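# Press the gauge pin on the magnet-marked post

## Task

On the checking fixture, find the one post that has a yellow magnet on it. Press that post's gauge pin fully home and keep it fully in for at least one second; it may spring back out afterwards. Do not disturb the other three gauge pins, and do not move the magnet.

## Robot and tools

Robot: two UR20-style arms, left_arm and right_arm, each ending in a Robotiq 2F-85 two-finger gripper with a wrist camera (cam_left_wrist and cam_right_wrist, both 896x504 pixels). A camera stand is fixed behind the arms. Each hand has a block sticking out about 10 cm toward its +x side, which turns with the gripper.

Frames: the scene frame has its origin at table-top height, halfway between the nominal bases, with +z up and +x pointing out over the table. left_arm sits on the +y side at about (+0.060, +0.928, 0) m and right_arm at about (-0.064, -0.817, 0) m. Reported hand positions, orientations (quat_wxyz), velocities and Hand targets are given in that arm's own base frame. Commanded offsets are instead taken along the current Hand target's own axes. On the gripper, the fingers point along +z and close along y. end_effector_position is the point midway between the pads when they are shut; the fingertips extend about 19 mm past it when closed and 6 mm when fully open.

execute_actions(actions, cameras): actions is a list of actions. Each action is a table of at most 15 rows, and each row is one 1/30 s control step. If a table has fewer rows, its final row is held until 15 steps have passed. Every row is a single list of 18 numbers in [-1, 1] that covers both arms: left dx, dy, dz, rx, ry, rz, gripper position, force_limit, speed, and then the same nine for the right arm. The six pose numbers are an offset from the Hand target as it was when the action began, along that target's axes. 1.0 equals 0.6 m or 180 degrees, and rx, ry, rz together form one rotation vector. Rows inside an action do not add to each other. Successive actions do add up, because each one starts from the new Hand target. Sending six zeros asks again for the current Hand target. Gripper position: +1 is fully open (85 mm), about -0.8 is where the pads touch, and -1 keeps closing until something blocks it. speed runs from about 20 mm/s at -1 to 150 mm/s at +1. force_limit runs from -1 (soft) to +1 (strong). To leave a gripper unchanged, resend its last three numbers, because a 0 there is a real command. An empty actions list only returns state and images. cameras selects images: leave it out for all of them, or pass [] for none.

move(target, speed, blend, stop_force, zero, blocking, cameras): drives each gripper in a straight line. target is either one 18-number row laid out as above or a list of up to 15 such rows. Every row is an offset from the same starting Hand targets, not from the previous row. speed is the path's top speed in m/s, from 0.002 to 4.2, default 0.25. It may be one number or one per target. blend, in metres, rounds off corners between listed targets. stop_force, in N from 6 to 120, ends an arm's path when its wrist sensor feels that much push against the motion. It is unreliable while the gripper is rotating, and it cannot be combined with blocking=false. zero (default true) re-zeroes the sensor before the move. Paths end after at most 10 s. The result adds a line such as move: done, off_target, moving, held or fault, along with limits=paced or limits=held.

wait(seconds 0 to 10) lets time pass while holding the current commands. stop brakes a move that is running. zoom_image(camera, region=[x0, y0, x1, y1]) enlarges part of the latest image from cam_left_wrist or cam_right_wrist; the region is in pixels from the top-left corner and may be at most 504 wide and 504 high. zero_wrist_force(arm) re-zeroes that arm's force sensor. read_manual(section) returns licence texts only. finished_scene(scene) ends the scene for good.

Results: for each arm you get end_effector_position (m), quat, velocities (omitted when the joints read "within noise"), Hand target, joint positions and torques, and Wrist force and Wrist torque along the gripper's own axes, plus a line showing the peak since the last report. A push on a surface shows up as force coming from the surface. Tool commands, object_status (0 moving, 1 blocked while opening, 2 blocked while closing, i.e. gripping, 3 at the requested opening) and position_measured (in counts: 3 open, about 130 = 40 mm, 230 = pads together) describe the gripper. Step readings list positions during the actions. Commands take effect about 0.2 s late. Each step, orientation is clipped to within 32 degrees of the measured one. A gripper can settle short of its Hand target; the next command asks for it again.

What to avoid: the arms are stiff, so aiming even a little past a firm contact can trigger a fault stop. An outside force of roughly 150 N, or a joint torque at its limit (wrist joints 98.4 N m), freezes that arm for 10 s. Press the pin slowly with stop_force set, and move back off in the same reply. Leave stop_force out when pulling away from a contact. Keep the arms apart: the clearance check is not a guarantee, and contact between the arms can end the scene. Keep paths away from an arm's own base. Do not knock the magnet, the other pins or the fixture, and never let anything fall off the table. Long pushes or stretched poses heat the motors, which shows as MOTOR HOT and can lead to an over-temperature stop.

Each tool is called as name([rows], argument=value, ...), one row to a line, values as JSON.

## Session

execute_actions(actions=[])

Scene clock: 0.00 s.
left_arm: end_effector_position=(+0.6452, +0.5338, +0.3687) position_measured=3 object_status=3 end_effector_quat_wxyz=(+0.054, +0.895, -0.431, +0.101) | right_arm: end_effector_position=(+1.0094, -0.4085, +0.1239) position_measured=3 object_status=3 end_effector_quat_wxyz=(+0.497, -0.362, -0.574, -0.541)
Joint positions: left_arm=[0.541 -1.507 2.094 -2.179 -1.799 -1.706] | right_arm=[2.693 -2.576 -1.22 -2.623 2.507 -0.374]
Joint velocities: within noise
Joint torques (N m): no reading
Motor temperatures (°C): left_arm=[24 36 26 39 35 34] | right_arm=[29 36 36 38 34 39]
Wrist force (N): no reading
Wrist torque (N m): no reading
Wrist force, peak (N): no reading
Hand target: left_arm +0.6452, +0.5338, +0.3687; +0.054, +0.895, -0.431, +0.101 | right_arm +1.0094, -0.4085, +0.1239; +0.497, -0.362, -0.574, -0.541
Tool commands: left_gripper/position=+1.0 left_gripper/force_limit=+1.0 left_gripper/speed=+1.0 right_gripper/position=+1.0 right_gripper/force_limit=+1.0 right_gripper/speed=+1.0

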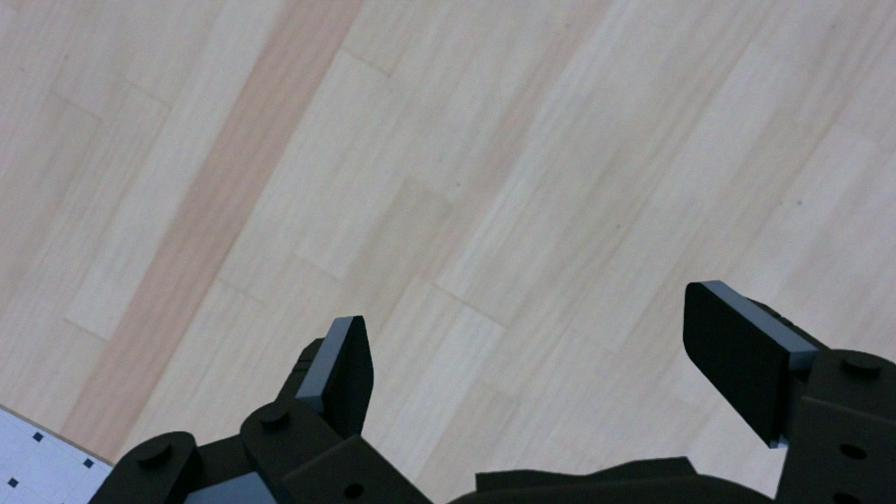

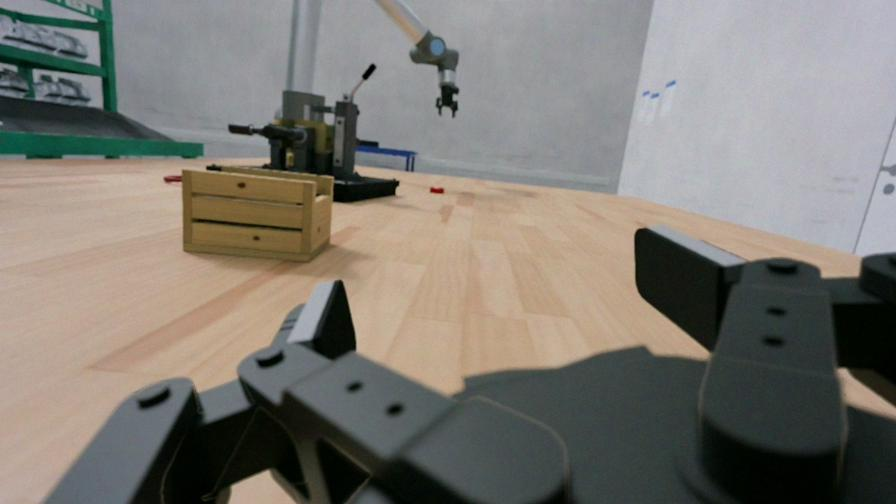

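zoom_image(camera="cam_right_wrist", region=[150, 40, 490, 280])

zoom_image(camera="cam_left_wrist", region=[0, 380, 130, 504])

Scaled by 1.482 from the camera's 896x504 image, which has a finer 1280x720 frame.

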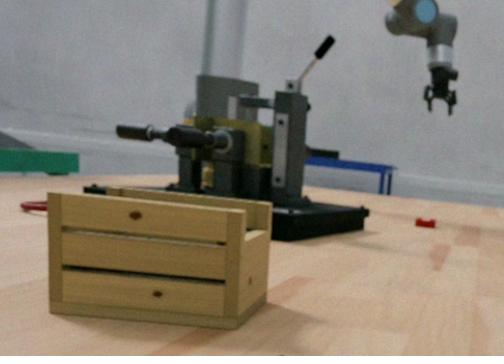

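Scaled by 3.877 from the camera's 896x504 image, which has a finer 1280x720 frame.

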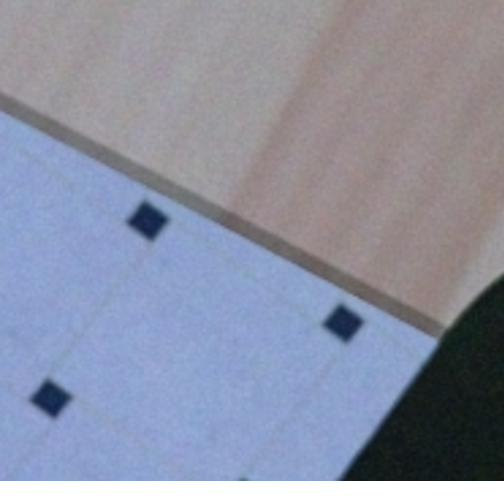

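move(target=[0.6175,0.6075,-0.35,0,0,0,-1,0,0,0,0,0,0,0,0,1,1,1], speed=0.5, cameras=["cam_left_wrist"])

Scene clock: 2.90 s.
left_arm: end_effector_position=(+0.5575, +0.0635, +0.6606) position_measured=232 object_status=3 end_effector_quat_wxyz=(+0.054, +0.895, -0.431, +0.101) | right_arm: end_effector_position=(+1.0094, -0.4085, +0.1239) position_measured=3 object_status=3 end_effector_quat_wxyz=(+0.497, -0.362, -0.574, -0.541)
Joint positions: left_arm=[-0.151 -2.05 2.103 -1.787 -1.732 -2.409] | right_arm=[2.693 -2.576 -1.22 -2.623 2.507 -0.374]
Joint velocities: within noise
Joint torques (N m): left_arm=[-14.06 -21.79 -134.1 -6.45 4.59 -3.8] | right_arm=[1.07 245.73 76.18 -3.8 0.2 -0.61]
Motor temperatures (°C): left_arm=[24 36 26 39 35 34] | right_arm=[29 36 36 38 34 39]
Wrist force (N): left_arm=[-0.1 -0.3 0.2] | right_arm=[0.6 0.2 0.1]
Wrist torque (N m): left_arm=[-0.07 -0.03 -0.06] | right_arm=[0.03 -0.10 0.00]
Wrist force, peak (N): left_arm=[3.1 2.7 -1.6] | right_arm=[0.4 0.5 -0.1]
Hand target: left_arm +0.5575, +0.0634, +0.6606; +0.054, +0.895, -0.431, +0.101 | right_arm +1.0094, -0.4085, +0.1239; +0.497, -0.362, -0.574, -0.541
Off the commanded pose: left_arm 0.000 m, 0 deg | right_arm 0.000 m, 0 deg.
move: done
camera_calibration:
cam_left_wrist: T_world_to_cam=[[-0.854395, -0.519376, -0.0160802, 0.536768], [-0.518451, 0.849978, 0.0935224, 0.196471], [-0.0349055, 0.0882418, -0.995487, 0.7975], [0, 0, 0, 1]] pos_world=[0.588309, 0.0414151, 0.784158]
Images, in order (width x height): cam_left_wrist 896x504.

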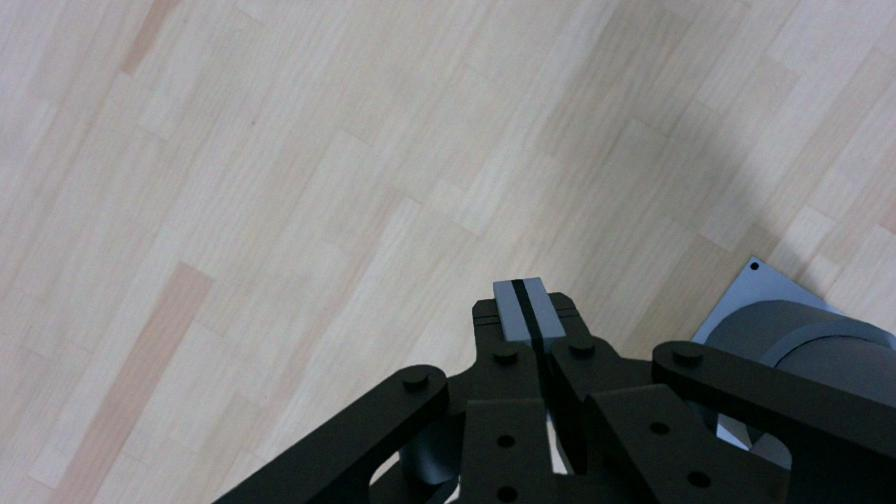

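move(target=[0.5,0.55,-0.15,0,0,0,-1,0,0,0,0,0,0,0,0,1,1,1], speed=0.5, cameras=["cam_left_wrist"])

Scene clock: 4.70 s.
left_arm: end_effector_position=(+0.4699, -0.3537, +0.8194) position_measured=232 object_status=3 end_effector_quat_wxyz=(+0.054, +0.895, -0.431, +0.101) | right_arm: end_effector_position=(+1.0094, -0.4085, +0.1239) position_measured=3 object_status=3 end_effector_quat_wxyz=(+0.497, -0.362, -0.574, -0.541)
Joint positions: left_arm=[-1.003 -2.054 1.9 -1.646 -1.556 -3.246] | right_arm=[2.693 -2.576 -1.22 -2.623 2.507 -0.374]
Joint velocities: within noise
Joint torques (N m): left_arm=[-14.81 31.91 -133.66 -8.02 5.87 -4.42] | right_arm=[-0.86 243.05 72.01 -3.7 0.67 0.1]
Motor temperatures (°C): left_arm=[24 36 26 39 35 34] | right_arm=[29 36 36 38 34 39]
Wrist force (N): left_arm=[0.4 -0.4 0.0] | right_arm=[0.3 0.4 0.0]
Wrist torque (N m): left_arm=[-0.10 -0.05 0.03] | right_arm=[0.06 -0.06 0.00]
Wrist force, peak (N): left_arm=[3.6 3.8 -1.0] | right_arm=[-0.1 0.7 -0.1]
Hand target: left_arm +0.4699, -0.3539, +0.8194; +0.054, +0.895, -0.431, +0.101 | right_arm +1.0094, -0.4085, +0.1239; +0.497, -0.362, -0.574, -0.541
Off the commanded pose: left_arm 0.000 m, 0 deg | right_arm 0.000 m, 0 deg.
move: done
camera_calibration:
cam_left_wrist: T_world_to_cam=[[-0.854391, -0.519383, -0.0160287, 0.24774], [-0.518456, 0.849984, 0.0934379, 0.490899], [-0.0349059, 0.0881427, -0.995496, 0.989311], [0, 0, 0, 1]] pos_world=[0.500709, -0.375785, 0.942958]
Images, in order (width x height): cam_left_wrist 896x504.

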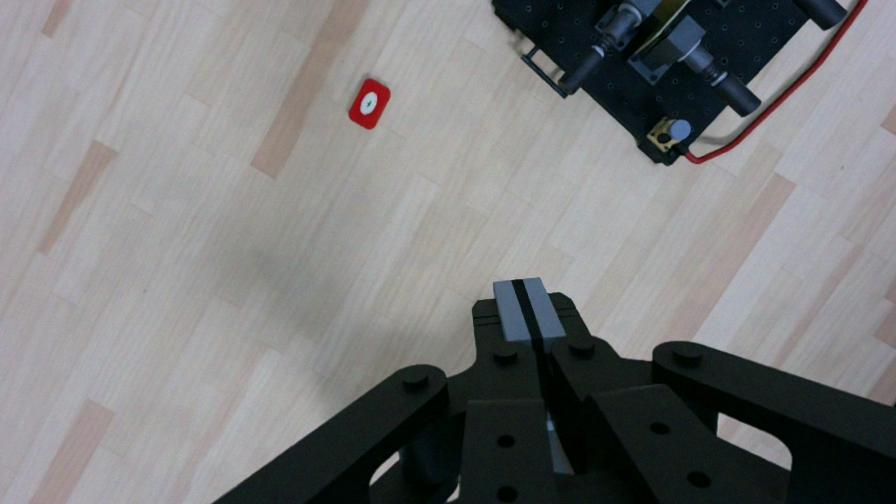

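zoom_image(camera="cam_left_wrist", region=[470, 0, 896, 240])

Scaled by 1.183 from the camera's 896x504 image, which has a finer 1280x720 frame.

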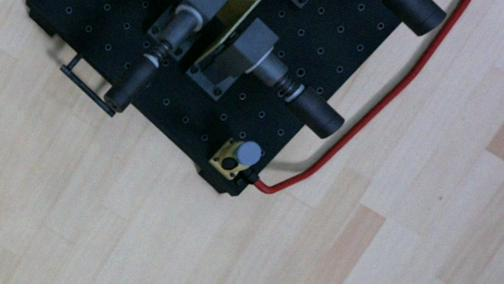

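move(target=[0.33,0.59,0.083,0,0,0,-1,0,0,0,0,0,0,0,0,1,1,1], speed=0.5, cameras=["cam_left_wrist"])

zoom_image(camera="cam_left_wrist", region=[250, 0, 750, 300])

Scene clock: 6.70 s.
left_arm: end_effector_position=(+0.3203, -0.7339, +0.8192) position_measured=232 object_status=3 end_effector_quat_wxyz=(+0.054, +0.895, -0.431, +0.101) | right_arm: end_effector_position=(+1.0094, -0.4085, +0.1239) position_measured=3 object_status=3 end_effector_quat_wxyz=(+0.497, -0.362, -0.574, -0.541)
Joint positions: left_arm=[-1.463 -1.788 1.737 -1.718 -1.457 -3.696] | right_arm=[2.693 -2.576 -1.22 -2.623 2.507 -0.374]
Joint velocities: within noise
Joint torques (N m): left_arm=[-21.26 -16.8 -142.65 -13.69 6.12 -4.19] | right_arm=[-0.21 240.16 73.94 -2.99 0.06 -0.82]
Motor temperatures (°C): left_arm=[24 36 26 39 35 34] | right_arm=[29 36 36 38 34 39]
Wrist force (N): left_arm=[0.6 -0.6 -0.4] | right_arm=[0.2 0.2 -0.1]
Wrist torque (N m): left_arm=[-0.04 -0.11 0.00] | right_arm=[0.03 -0.03 0.00]
Wrist force, peak (N): left_arm=[2.7 3.9 0.5] | right_arm=[0.2 0.6 0.1]
Hand target: left_arm +0.3203, -0.7342, +0.8191; +0.054, +0.895, -0.431, +0.101 | right_arm +1.0094, -0.4085, +0.1239; +0.497, -0.362, -0.574, -0.541
Off the commanded pose: left_arm 0.000 m, 0 deg | right_arm 0.000 m, 0 deg.
move: done
camera_calibration:
cam_left_wrist: T_world_to_cam=[[-0.854391, -0.519383, -0.0160287, -0.0775495], [-0.518456, 0.849984, 0.0934379, 0.73652], [-0.0349059, 0.0881427, -0.995496, 1.0174], [0, 0, 0, 1]] pos_world=[0.351109, -0.755985, 0.942758]
Images, in order (width x height): cam_left_wrist 896x504.

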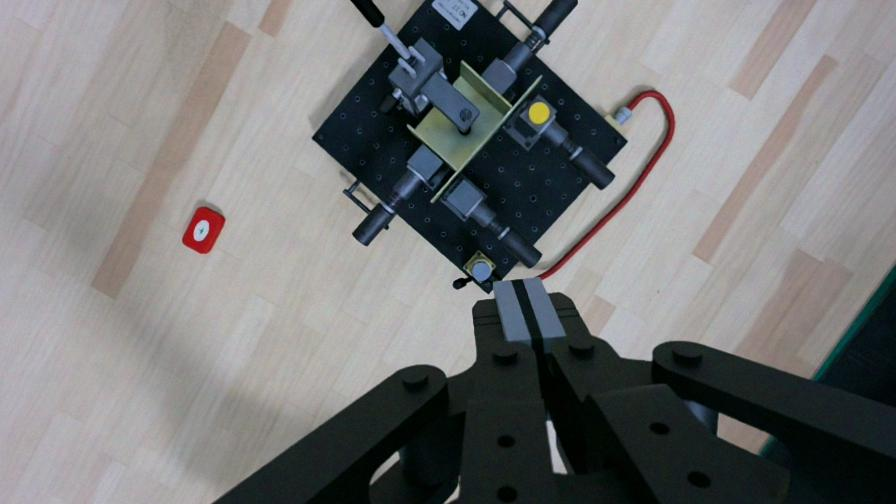

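Scaled by 1.008 from the camera's 896x504 image, which has a finer 1280x720 frame.

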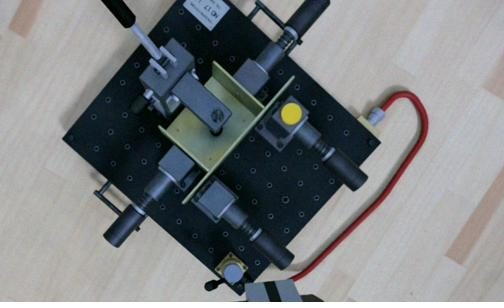

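move(target=[-0.275,0.538,0.917,0.0942,0.1178,-0.2039,-1,0,0,0,0,0,0,0,0,1,1,1], speed=0.4, cameras=["cam_left_wrist"])

Scene clock: 11.13 s.
left_arm: end_effector_position=(+0.0413, -0.9105, +0.2491) position_measured=232 object_status=3 end_effector_quat_wxyz=(+0.030, +0.949, -0.094, +0.299) | right_arm: end_effector_position=(+1.0094, -0.4085, +0.1239) position_measured=3 object_status=3 end_effector_quat_wxyz=(+0.497, -0.362, -0.574, -0.541)
Joint positions: left_arm=[-1.968 -1.335 2.144 -2.242 -0.973 -4.956] | right_arm=[2.693 -2.576 -1.22 -2.623 2.507 -0.374]
Joint velocities: within noise
Joint torques (N m): left_arm=[-19.1 -105.73 -97.19 -5.77 8.26 -2.37] | right_arm=[3.26 244.68 71.21 -3.89 0.4 -0.27]
Motor temperatures (°C): left_arm=[24 36 26 39 35 34] | right_arm=[29 36 36 38 34 39]
Wrist force (N): left_arm=[0.5 0.0 0.0] | right_arm=[0.1 0.4 0.1]
Wrist torque (N m): left_arm=[0.12 0.05 -0.08] | right_arm=[0.06 -0.02 0.00]
Wrist force, peak (N): left_arm=[1.9 -2.9 -4.0] | right_arm=[0.4 0.8 0.2]
Hand target: left_arm +0.0412, -0.9106, +0.2489; +0.030, +0.949, -0.094, +0.299 | right_arm +1.0094, -0.4085, +0.1239; +0.497, -0.362, -0.574, -0.541
Off the commanded pose: left_arm 0.000 m, 0 deg | right_arm 0.000 m, 0 deg.
move: done
camera_calibration:
cam_left_wrist: T_world_to_cam=[[-0.29944, -0.951498, -0.070616, -0.81958], [-0.909293, 0.307009, -0.280947, 0.410265], [0.289, -0.0199162, -0.957122, 0.334357], [0, 0, 0, 1]] pos_world=[0.0310069, -0.899125, 0.377408]
Images, in order (width x height): cam_left_wrist 896x504.

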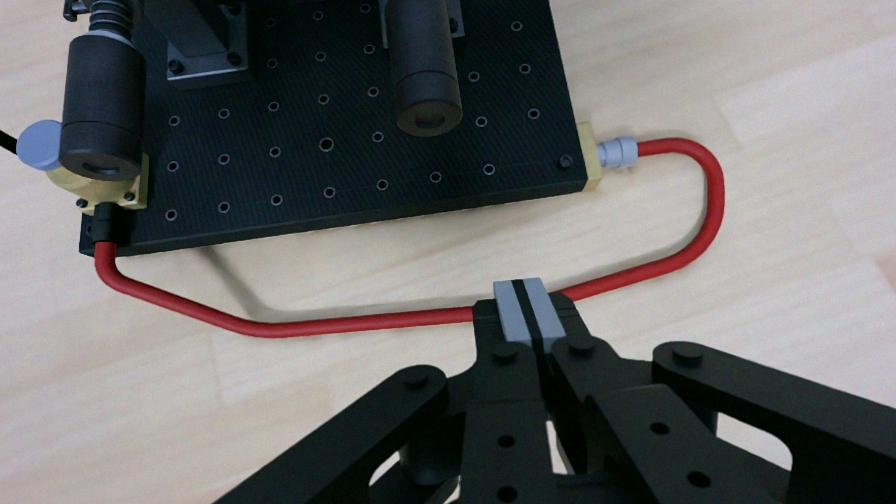

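move(target=[0.0173,-0.0255,0.197,0,0,0,-1,0,0,0,0,0,0,0,0,1,1,1], speed=0.15, cameras=["cam_left_wrist"])

Scene clock: 13.17 s.
left_arm: end_effector_position=(+0.1190, -0.9105, +0.1582) position_measured=232 object_status=3 end_effector_quat_wxyz=(+0.030, +0.949, -0.094, +0.299) | right_arm: end_effector_position=(+1.0094, -0.4085, +0.1239) position_measured=3 object_status=3 end_effector_quat_wxyz=(+0.497, -0.362, -0.574, -0.541)
Joint positions: left_arm=[-1.883 -1.234 2.21 -2.465 -0.964 -4.853] | right_arm=[2.693 -2.576 -1.22 -2.623 2.507 -0.374]
Joint velocities: within noise
Joint torques (N m): left_arm=[19.52 -115.04 -41.58 -12.8 8.74 1.84] | right_arm=[-2.62 241.3 73.67 -3.68 -0.18 -0.63]
Motor temperatures (°C): left_arm=[24 36 26 39 35 34] | right_arm=[29 36 36 37 34 39]
Wrist force (N): left_arm=[0.6 -0.2 -0.3] | right_arm=[0.3 0.5 -0.1]
Wrist torque (N m): left_arm=[-0.03 0.01 -0.01] | right_arm=[0.08 -0.06 0.00]
Wrist force, peak (N): left_arm=[1.0 0.7 -2.5] | right_arm=[0.3 0.6 0.0]
Hand target: left_arm +0.1191, -0.9105, +0.1581; +0.030, +0.949, -0.094, +0.299 | right_arm +1.0094, -0.4085, +0.1239; +0.497, -0.362, -0.574, -0.541
Off the commanded pose: left_arm 0.000 m, 0 deg | right_arm 0.000 m, 0 deg.
move: done
camera_calibration:
cam_left_wrist: T_world_to_cam=[[-0.299339, -0.95153, -0.0706173, -0.802772], [-0.909297, 0.30691, -0.281042, 0.455318], [0.289093, -0.0199145, -0.957094, 0.224883], [0, 0, 0, 1]] pos_world=[0.108707, -0.899125, 0.286508]
Images, in order (width x height): cam_left_wrist 896x504.

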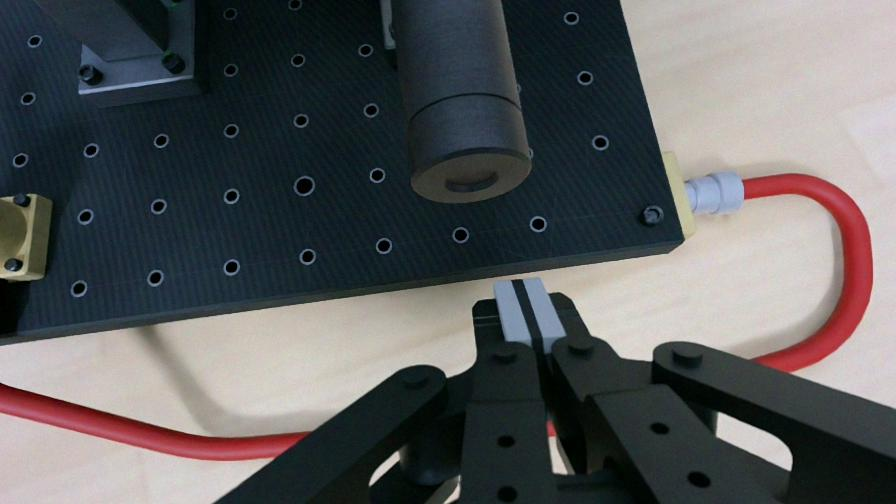

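move([
  [-0.0038,-0.015,0.0055,0,0,0,-1,0,0,0,0,0,0,0,0,1,1,1],
  [0.0372,-0.015,0.0342,0,0,0,-1,0,0,0,0,0,0,0,0,1,1,1],
  [0.1327,-0.015,0.101,0,0,0,-1,0,0,0,0,0,0,0,0,1,1,1],
], speed=[0.05,0.05,0.015], stop_force=50, cameras=["cam_left_wrist"])

Scene clock: 17.77 s.
left_arm: end_effector_position=(+0.1668, -0.9108, +0.1541) position_measured=232 object_status=3 end_effector_quat_wxyz=(+0.030, +0.949, -0.094, +0.299) | right_arm: end_effector_position=(+1.0094, -0.4085, +0.1239) position_measured=3 object_status=3 end_effector_quat_wxyz=(+0.497, -0.362, -0.574, -0.541)
Joint positions: left_arm=[-1.829 -1.224 2.217 -2.521 -0.961 -4.788] | right_arm=[2.693 -2.576 -1.22 -2.623 2.507 -0.374]
Joint velocities: within noise
Joint torques (N m): left_arm=[17.18 -160.61 -45.14 -8.54 19.2 -4.21] | right_arm=[-0.61 243.27 73.18 -3.65 0 -0.13]
Motor temperatures (°C): left_arm=[24 36 26 39 35 34] | right_arm=[29 36 36 37 34 39]
Wrist force (N): left_arm=[-36.5 -3.9 -27.1] | right_arm=[0.3 0.4 0.3]
Wrist torque (N m): left_arm=[0.18 -0.12 -0.23] | right_arm=[0.07 -0.05 -0.01]
Wrist force, peak (N): left_arm=[-67.2 -15.9 -66.7] | right_arm=[0.3 0.8 -0.1]
Hand target: left_arm +0.1668, -0.9108, +0.1541; +0.030, +0.949, -0.094, +0.299 (not the last commanded pose) | right_arm +1.0094, -0.4085, +0.1239; +0.497, -0.362, -0.574, -0.541
Off the commanded pose: left_arm 0.053 m, 0 deg | right_arm 0.000 m, 0 deg.
move: contact (left_arm); path passed 2 of 3 targets
camera_calibration:
cam_left_wrist: T_world_to_cam=[[-0.299339, -0.95153, -0.0706173, -0.789031], [-0.909297, 0.30691, -0.281042, 0.497751], [0.289093, -0.0199145, -0.957094, 0.20723], [0, 0, 0, 1]] pos_world=[0.156507, -0.899425, 0.282508]
Images, in order (width x height): cam_left_wrist 896x504.

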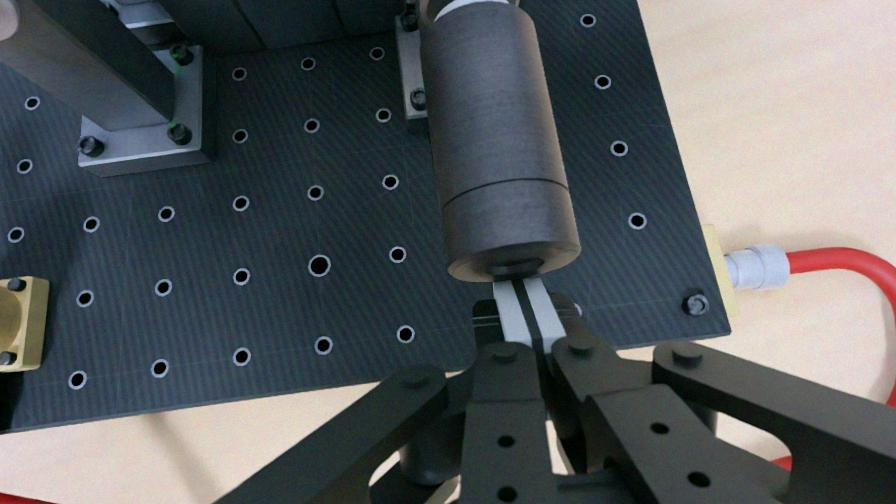

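move(target=[0.0055,0,0.0038,0,0,0,-1,0,0,0,0,0,0,0,0,1,1,1], speed=0.006, stop_force=85, zero=false, cameras=["cam_left_wrist"])

Scene clock: 18.90 s.
left_arm: end_effector_position=(+0.1672, -0.9108, +0.1541) position_measured=232 object_status=3 end_effector_quat_wxyz=(+0.030, +0.949, -0.094, +0.299) | right_arm: end_effector_position=(+1.0094, -0.4085, +0.1239) position_measured=3 object_status=3 end_effector_quat_wxyz=(+0.497, -0.362, -0.574, -0.541)
Joint positions: left_arm=[-1.829 -1.224 2.217 -2.521 -0.961 -4.787] | right_arm=[2.693 -2.576 -1.22 -2.623 2.507 -0.374]
Joint velocities: within noise
Joint torques (N m): left_arm=[49.13 -139.81 -59.92 -4.83 31.5 -3.53] | right_arm=[-1.36 241.71 72.69 -3.65 0.12 -0.56]
Motor temperatures (°C): left_arm=[24 36 26 39 35 34] | right_arm=[29 36 36 37 34 39]
Wrist force (N): left_arm=[-68.5 -5.1 -55.4] | right_arm=[0.1 0.3 0.0]
Wrist torque (N m): left_arm=[0.28 -0.13 -0.29] | right_arm=[0.05 -0.01 -0.01]
Wrist force, peak (N): left_arm=[-76.5 -7.7 -62.6] | right_arm=[0.3 0.6 0.5]
Hand target: left_arm +0.1672, -0.9108, +0.1541; +0.030, +0.949, -0.094, +0.299 (not the last commanded pose) | right_arm +1.0094, -0.4085, +0.1239; +0.497, -0.362, -0.574, -0.541
Off the commanded pose: left_arm 0.004 m, 0 deg | right_arm 0.000 m, 0 deg.
move: contact (left_arm)
camera_calibration:
cam_left_wrist: T_world_to_cam=[[-0.299353, -0.951528, -0.0705903, -0.788915], [-0.909322, 0.306918, -0.280954, 0.4981], [0.289001, -0.0199151, -0.957122, 0.207136], [0, 0, 0, 1]] pos_world=[0.156907, -0.899425, 0.282508]
Images, in order (width x height): cam_left_wrist 896x504.

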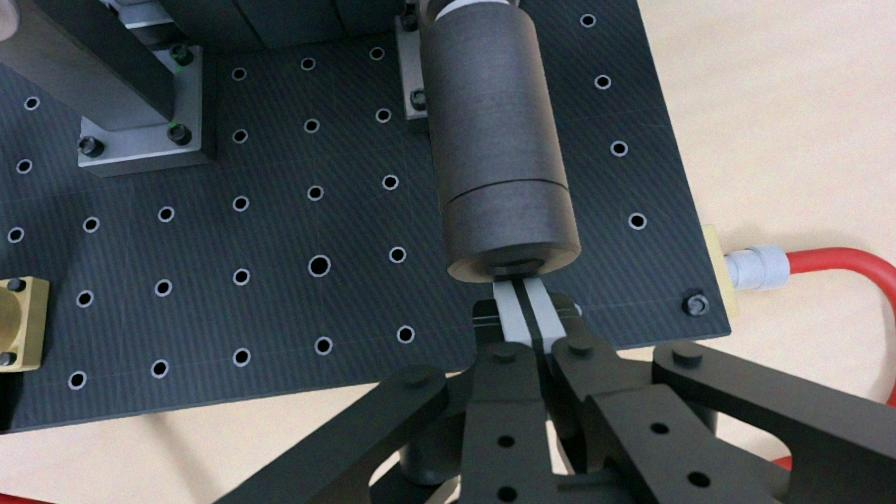

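move(target=[-0.11,0,-0.076,0,0,0,-1,0,0,0,0,0,0,0,0,1,1,1], speed=0.1, cameras=["cam_left_wrist"])

finished_scene(scene=1)

Scene clock: 20.50 s.
left_arm: end_effector_position=(+0.0887, -0.8952, +0.1536) position_measured=232 object_status=3 end_effector_quat_wxyz=(+0.030, +0.949, -0.094, +0.299) | right_arm: end_effector_position=(+1.0094, -0.4085, +0.1239) position_measured=3 object_status=3 end_effector_quat_wxyz=(+0.497, -0.362, -0.574, -0.541)
Joint positions: left_arm=[-1.923 -1.244 2.226 -2.445 -0.968 -4.901] | right_arm=[2.693 -2.576 -1.22 -2.623 2.507 -0.374]
Joint velocities: within noise
Joint torques (N m): left_arm=[-11.3 -156.29 -43.71 -4.65 -1.47 -4.32] | right_arm=[1.58 240.71 71.04 -3.77 0.25 -0.11]
Motor temperatures (°C): left_arm=[24 36 26 39 35 34] | right_arm=[29 36 36 37 34 39]
Wrist force (N): left_arm=[-1.3 4.1 -0.1] | right_arm=[0.1 0.3 0.2]
Wrist torque (N m): left_arm=[0.77 0.36 -0.01] | right_arm=[0.05 -0.01 0.00]
Wrist force, peak (N): left_arm=[-68.3 -4.9 -55.4] | right_arm=[0.5 0.7 0.1]
Hand target: left_arm +0.0885, -0.8952, +0.1536; +0.030, +0.949, -0.094, +0.299 | right_arm +1.0094, -0.4085, +0.1239; +0.497, -0.362, -0.574, -0.541
Off the commanded pose: left_arm 0.000 m, 0 deg | right_arm 0.000 m, 0 deg.
move: done
camera_calibration:
cam_left_wrist: T_world_to_cam=[[-0.299434, -0.9515, -0.0706142, -0.797575], [-0.909295, 0.307003, -0.280947, 0.421833], [0.289, -0.0199161, -0.957122, 0.229558], [0, 0, 0, 1]] pos_world=[0.0784069, -0.883825, 0.281908]
Images, in order (width x height): cam_left_wrist 896x504.

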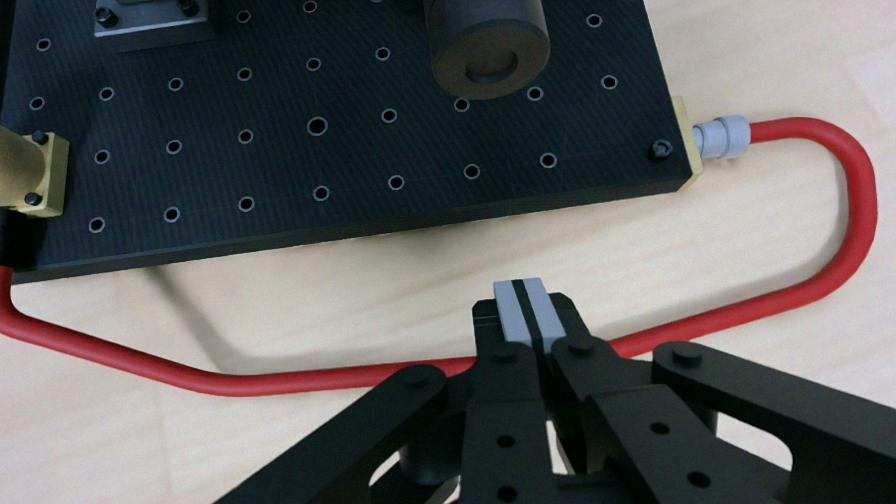

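The scene is finished: the task was done.


## Next scene

The same job, from a new start.

execute_actions(actions=[])

Scene clock: 0.00 s.
left_arm: end_effector_position=(+1.6020, +0.5513, +0.3701) position_measured=3 object_status=3 end_effector_quat_wxyz=(-0.049, +0.940, +0.190, +0.279) | right_arm: end_effector_position=(+0.4481, +0.4679, +0.3319) position_measured=3 object_status=3 end_effector_quat_wxyz=(-0.272, +0.502, +0.649, +0.503)
Joint positions: left_arm=[0.193 -0.686 0.985 -2.439 -1.472 -3.319] | right_arm=[4.007 -1.969 -2.772 1.193 2.076 2.519]
Joint velocities: within noise
Joint torques (N m): no reading
Motor temperatures (°C): left_arm=[24 35 26 38 34 34] | right_arm=[28 35 36 37 34 38]
Wrist force (N): no reading
Wrist torque (N m): no reading
Wrist force, peak (N): no reading
Hand target: left_arm +1.6020, +0.5513, +0.3701; -0.049, +0.940, +0.190, +0.279 | right_arm +0.4481, +0.4679, +0.3319; -0.272, +0.502, +0.649, +0.503
Tool commands: left_gripper/position=+1.0 left_gripper/force_limit=+1.0 left_gripper/speed=+1.0 right_gripper/position=+1.0 right_gripper/force_limit=+1.0 right_gripper/speed=+1.0
camera_calibration:
cam_left_wrist: T_world_to_cam=[[0.280319, -0.958405, -0.0536817, 0.116011], [-0.933413, -0.259108, -0.248199, 1.75322], [0.223966, 0.119682, -0.967221, 0.0591923], [0, 0, 0, 1]] pos_world=[1.5907, 0.558373, 0.498626]
cam_right_wrist: T_world_to_cam=[[0.956613, -0.13676, 0.257272, -0.433465], [0.120637, -0.61784, -0.776995, 0.502422], [0.265214, 0.774319, -0.574535, -0.162484], [0, 0, 0, 1]] pos_world=[0.39714, 0.37695, 0.408545]

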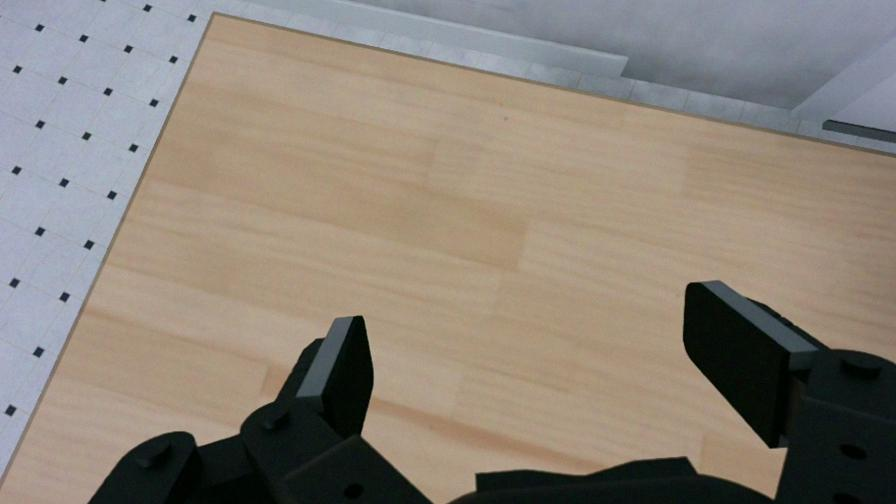

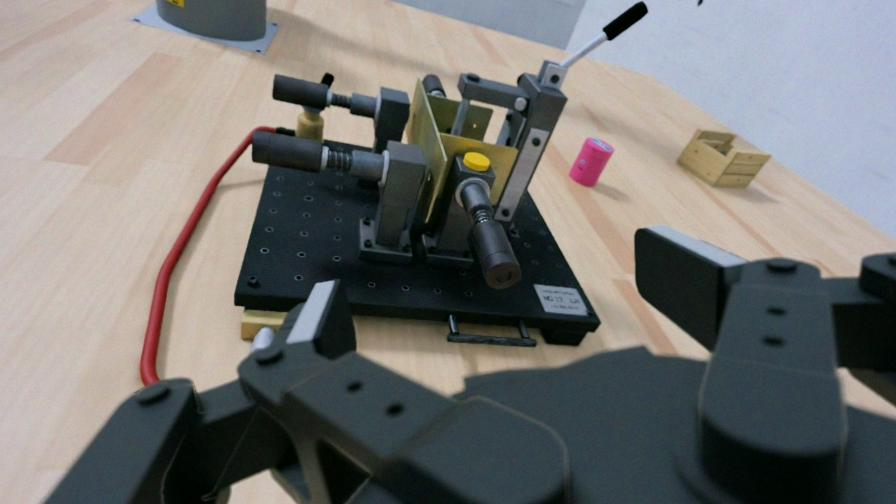

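move(target=[0,0,0,0,0,0,1,1,1,-0.218,0.0817,0.385,0.0893,-0.1779,0.0891,-1,0,0], speed=0.35, cameras=["cam_right_wrist"])

Scene clock: 2.63 s.
left_arm: end_effector_position=(+1.6020, +0.5513, +0.3701) position_measured=3 object_status=3 end_effector_quat_wxyz=(-0.049, +0.940, +0.190, +0.279) | right_arm: end_effector_position=(+0.5740, +0.6317, +0.1582) position_measured=232 object_status=3 end_effector_quat_wxyz=(-0.216, +0.662, +0.686, +0.209)
Joint positions: left_arm=[0.193 -0.686 0.985 -2.439 -1.472 -3.319] | right_arm=[4.068 -1.936 -2.424 0.147 1.939 2.558]
Joint velocities: within noise
Joint torques (N m): left_arm=[-0.16 -267.74 -102.04 -11.13 1.3 -0.63] | right_arm=[23.31 96.19 62.4 3.97 -2.17 -6.91]
Motor temperatures (°C): left_arm=[24 35 26 38 34 34] | right_arm=[28 35 36 37 34 38]
Wrist force (N): left_arm=[0.4 -0.3 -0.4] | right_arm=[0.0 0.7 1.3]
Wrist torque (N m): left_arm=[-0.06 -0.07 -0.01] | right_arm=[0.60 0.18 -0.38]
Wrist force, peak (N): left_arm=[0.6 -0.4 -0.5] | right_arm=[0.8 2.9 3.4]
Hand target: left_arm +1.6020, +0.5513, +0.3701; -0.049, +0.940, +0.190, +0.279 | right_arm +0.5741, +0.6317, +0.1582; -0.216, +0.662, +0.686, +0.209
Off the commanded pose: left_arm 0.000 m, 0 deg | right_arm 0.000 m, 0 deg.
move: done
camera_calibration:
cam_right_wrist: T_world_to_cam=[[0.989493, -0.140101, -0.0357036, -0.457204], [-0.144256, -0.940217, -0.308516, 0.735035], [0.0096542, 0.310425, -0.950549, 0.0766971], [0, 0, 0, 1]] pos_world=[0.557693, 0.603229, 0.28335]
Images, in order (width x height): cam_right_wrist 896x504.

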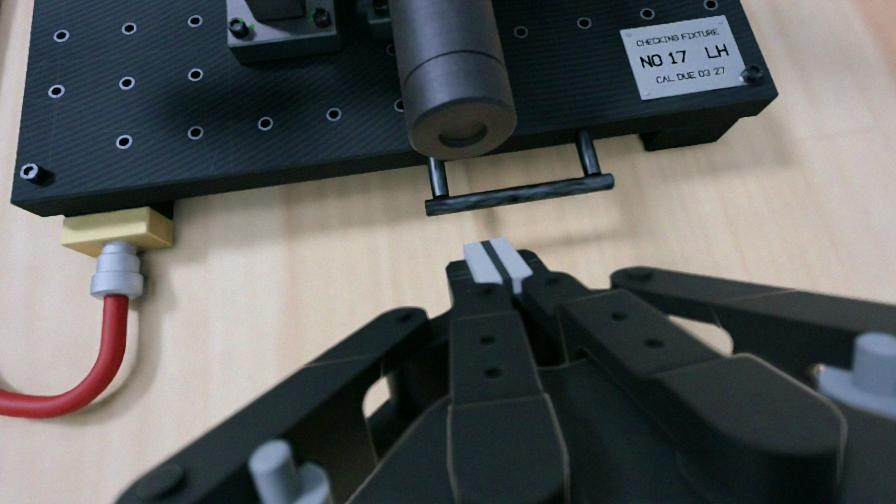

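move([
  [0,0,0,0,0,0,1,1,1,0.0344,-0.0033,0.0322,0,0,0,-1,0,0],
  [0,0,0,0,0,0,1,1,1,0.1327,-0.0033,0.101,0,0,0,-1,0,0],
], speed=[0.06,0.015], stop_force=50, cameras=["cam_right_wrist"])

move(target=[0,0,0,0,0,0,1,1,1,0.0055,0,0.0038,0,0,0,-1,0,0], speed=0.006, stop_force=85, zero=false, cameras=["cam_right_wrist"])

wait(seconds=0.6, cameras=[])

Scene clock: 6.60 s.
left_arm: end_effector_position=(+1.6020, +0.5513, +0.3701) position_measured=3 object_status=3 end_effector_quat_wxyz=(-0.049, +0.940, +0.190, +0.279) | right_arm: end_effector_position=(+0.5703, +0.6835, +0.1542) position_measured=232 object_status=3 end_effector_quat_wxyz=(-0.216, +0.662, +0.686, +0.209)
Joint positions: left_arm=[0.193 -0.686 0.985 -2.439 -1.472 -3.319] | right_arm=[4.115 -1.965 -2.382 0.15 1.917 2.601]
Joint velocities: within noise
Joint torques (N m): left_arm=[1.02 -272.01 -105.88 -12.04 0.78 -1.14] | right_arm=[6.03 151.11 62.06 22.33 13.17 -7.04]
Motor temperatures (°C): left_arm=[24 35 26 38 34 34] | right_arm=[28 35 36 37 34 38]
Wrist force (N): left_arm=[0.5 -0.2 -0.2] | right_arm=[-31.5 5.0 -16.2]
Wrist torque (N m): left_arm=[-0.04 -0.09 -0.01] | right_arm=[0.64 -0.24 -0.25]
Wrist force, peak (N): left_arm=[0.7 -0.2 -0.4] | right_arm=[-61.7 -0.9 -72.4]
Hand target: left_arm +1.6020, +0.5513, +0.3701; -0.049, +0.940, +0.190, +0.279 | right_arm +0.5703, +0.6835, +0.1542; -0.216, +0.662, +0.686, +0.209 (not the last commanded pose)
Off the commanded pose: left_arm 0.000 m, 0 deg | right_arm 0.048 m, 0 deg.
move: contact (right_arm); path passed 1 of 2 targets
camera_calibration:
cam_right_wrist: T_world_to_cam=[[0.989493, -0.140081, -0.0357841, -0.44632], [-0.144263, -0.940259, -0.308384, 0.78195], [0.00955227, 0.310306, -0.950589, 0.0569971], [0, 0, 0, 1]] pos_world=[0.553893, 0.655028, 0.27935]
Images, in order (width x height): cam_right_wrist 896x504.

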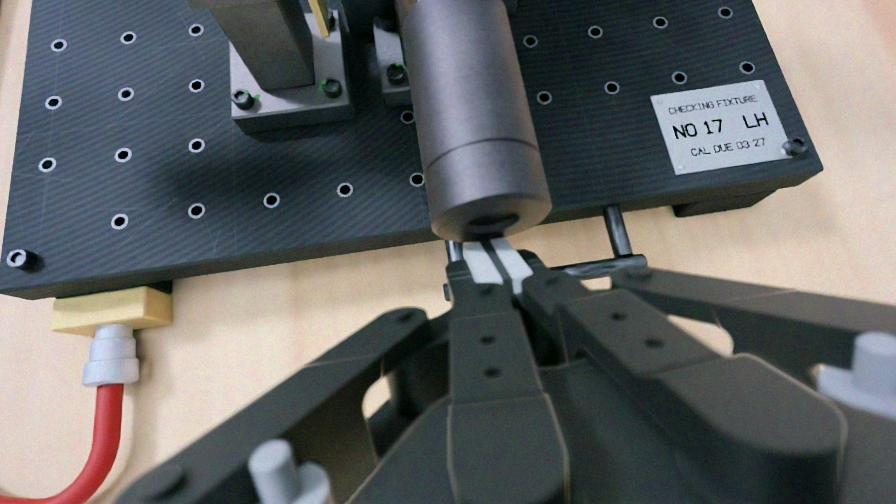

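Scene clock: 7.73 s.
left_arm: end_effector_position=(+1.6020, +0.5513, +0.3701) position_measured=3 object_status=3 end_effector_quat_wxyz=(-0.049, +0.940, +0.190, +0.279) | right_arm: end_effector_position=(+0.5702, +0.6839, +0.1542) position_measured=232 object_status=3 end_effector_quat_wxyz=(-0.216, +0.662, +0.686, +0.209)
Joint positions: left_arm=[0.193 -0.686 0.985 -2.439 -1.472 -3.319] | right_arm=[4.115 -1.965 -2.382 0.15 1.916 2.601]
Joint velocities: within noise
Joint torques (N m): left_arm=[-3.33 -270.62 -103.42 -11.67 0.7 -0.76] | right_arm=[38.76 134.22 92.87 25.06 18.44 -7.53]
Motor temperatures (°C): left_arm=[24 35 26 38 34 34] | right_arm=[28 35 36 37 34 38]
Wrist force (N): left_arm=[0.2 0.0 0.1] | right_arm=[-65.6 2.2 -67.7]
Wrist torque (N m): left_arm=[-0.01 -0.05 -0.01] | right_arm=[0.58 -0.18 -0.24]
Wrist force, peak (N): left_arm=[0.3 0.5 -0.5] | right_arm=[-75.5 -0.2 -75.7]
Hand target: left_arm +1.6020, +0.5513, +0.3701; -0.049, +0.940, +0.190, +0.279 | right_arm +0.5702, +0.6839, +0.1542; -0.216, +0.662, +0.686, +0.209 (not the last commanded pose)
Off the commanded pose: left_arm 0.000 m, 0 deg | right_arm 0.004 m, 0 deg.
move: contact (right_arm)
camera_calibration:
cam_right_wrist: T_world_to_cam=[[0.989508, -0.139987, -0.0357549, -0.446342], [-0.144165, -0.940274, -0.308385, 0.782282], [0.00955047, 0.310304, -0.950589, 0.0568756], [0, 0, 0, 1]] pos_world=[0.553893, 0.655428, 0.27935]
Images, in order (width x height): cam_right_wrist 896x504.

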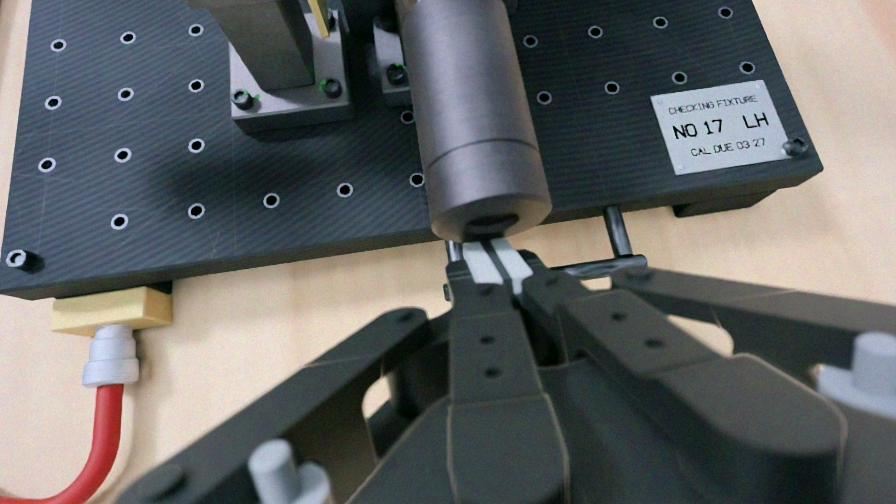

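Scene clock: 8.33 s.
left_arm: end_effector_position=(+1.6020, +0.5513, +0.3701) position_measured=3 object_status=3 end_effector_quat_wxyz=(-0.049, +0.940, +0.190, +0.279) | right_arm: end_effector_position=(+0.5702, +0.6839, +0.1542) position_measured=232 object_status=3 end_effector_quat_wxyz=(-0.216, +0.662, +0.686, +0.209)
Joint positions: left_arm=[0.193 -0.686 0.985 -2.439 -1.472 -3.319] | right_arm=[4.115 -1.965 -2.382 0.15 1.916 2.601]
Joint velocities: within noise
Joint torques (N m): left_arm=[-0.69 -273.52 -104.13 -11.7 0.74 -1.1] | right_arm=[44 141.22 90.87 24.93 18.86 -6.77]
Motor temperatures (°C): left_arm=[24 35 26 38 34 34] | right_arm=[28 35 36 37 34 38]
Wrist force (N): left_arm=[0.4 -0.2 -0.6] | right_arm=[-64.4 3.0 -64.1]
Wrist torque (N m): left_arm=[-0.04 -0.07 0.00] | right_arm=[0.59 -0.17 -0.23]
Wrist force, peak (N): left_arm=[0.4 -0.2 -0.6] | right_arm=[-65.4 2.3 -67.5]
Hand target: left_arm +1.6020, +0.5513, +0.3701; -0.049, +0.940, +0.190, +0.279 | right_arm +0.5702, +0.6839, +0.1542; -0.216, +0.662, +0.686, +0.209 (not the last commanded pose)
Tool commands: left_gripper/position=+1.0 left_gripper/force_limit=+1.0 left_gripper/speed=+1.0 right_gripper/position=-1.0 right_gripper/force_limit=+0.0 right_gripper/speed=+0.0
Off the commanded pose: left_arm 0.000 m, 0 deg | right_arm 0.004 m, 0 deg.
wait: 0.60 s; at rest by 0.17 s
No camera images: "cameras" was empty.

finished_scene(scene=2)

The scene is finished: the task was done.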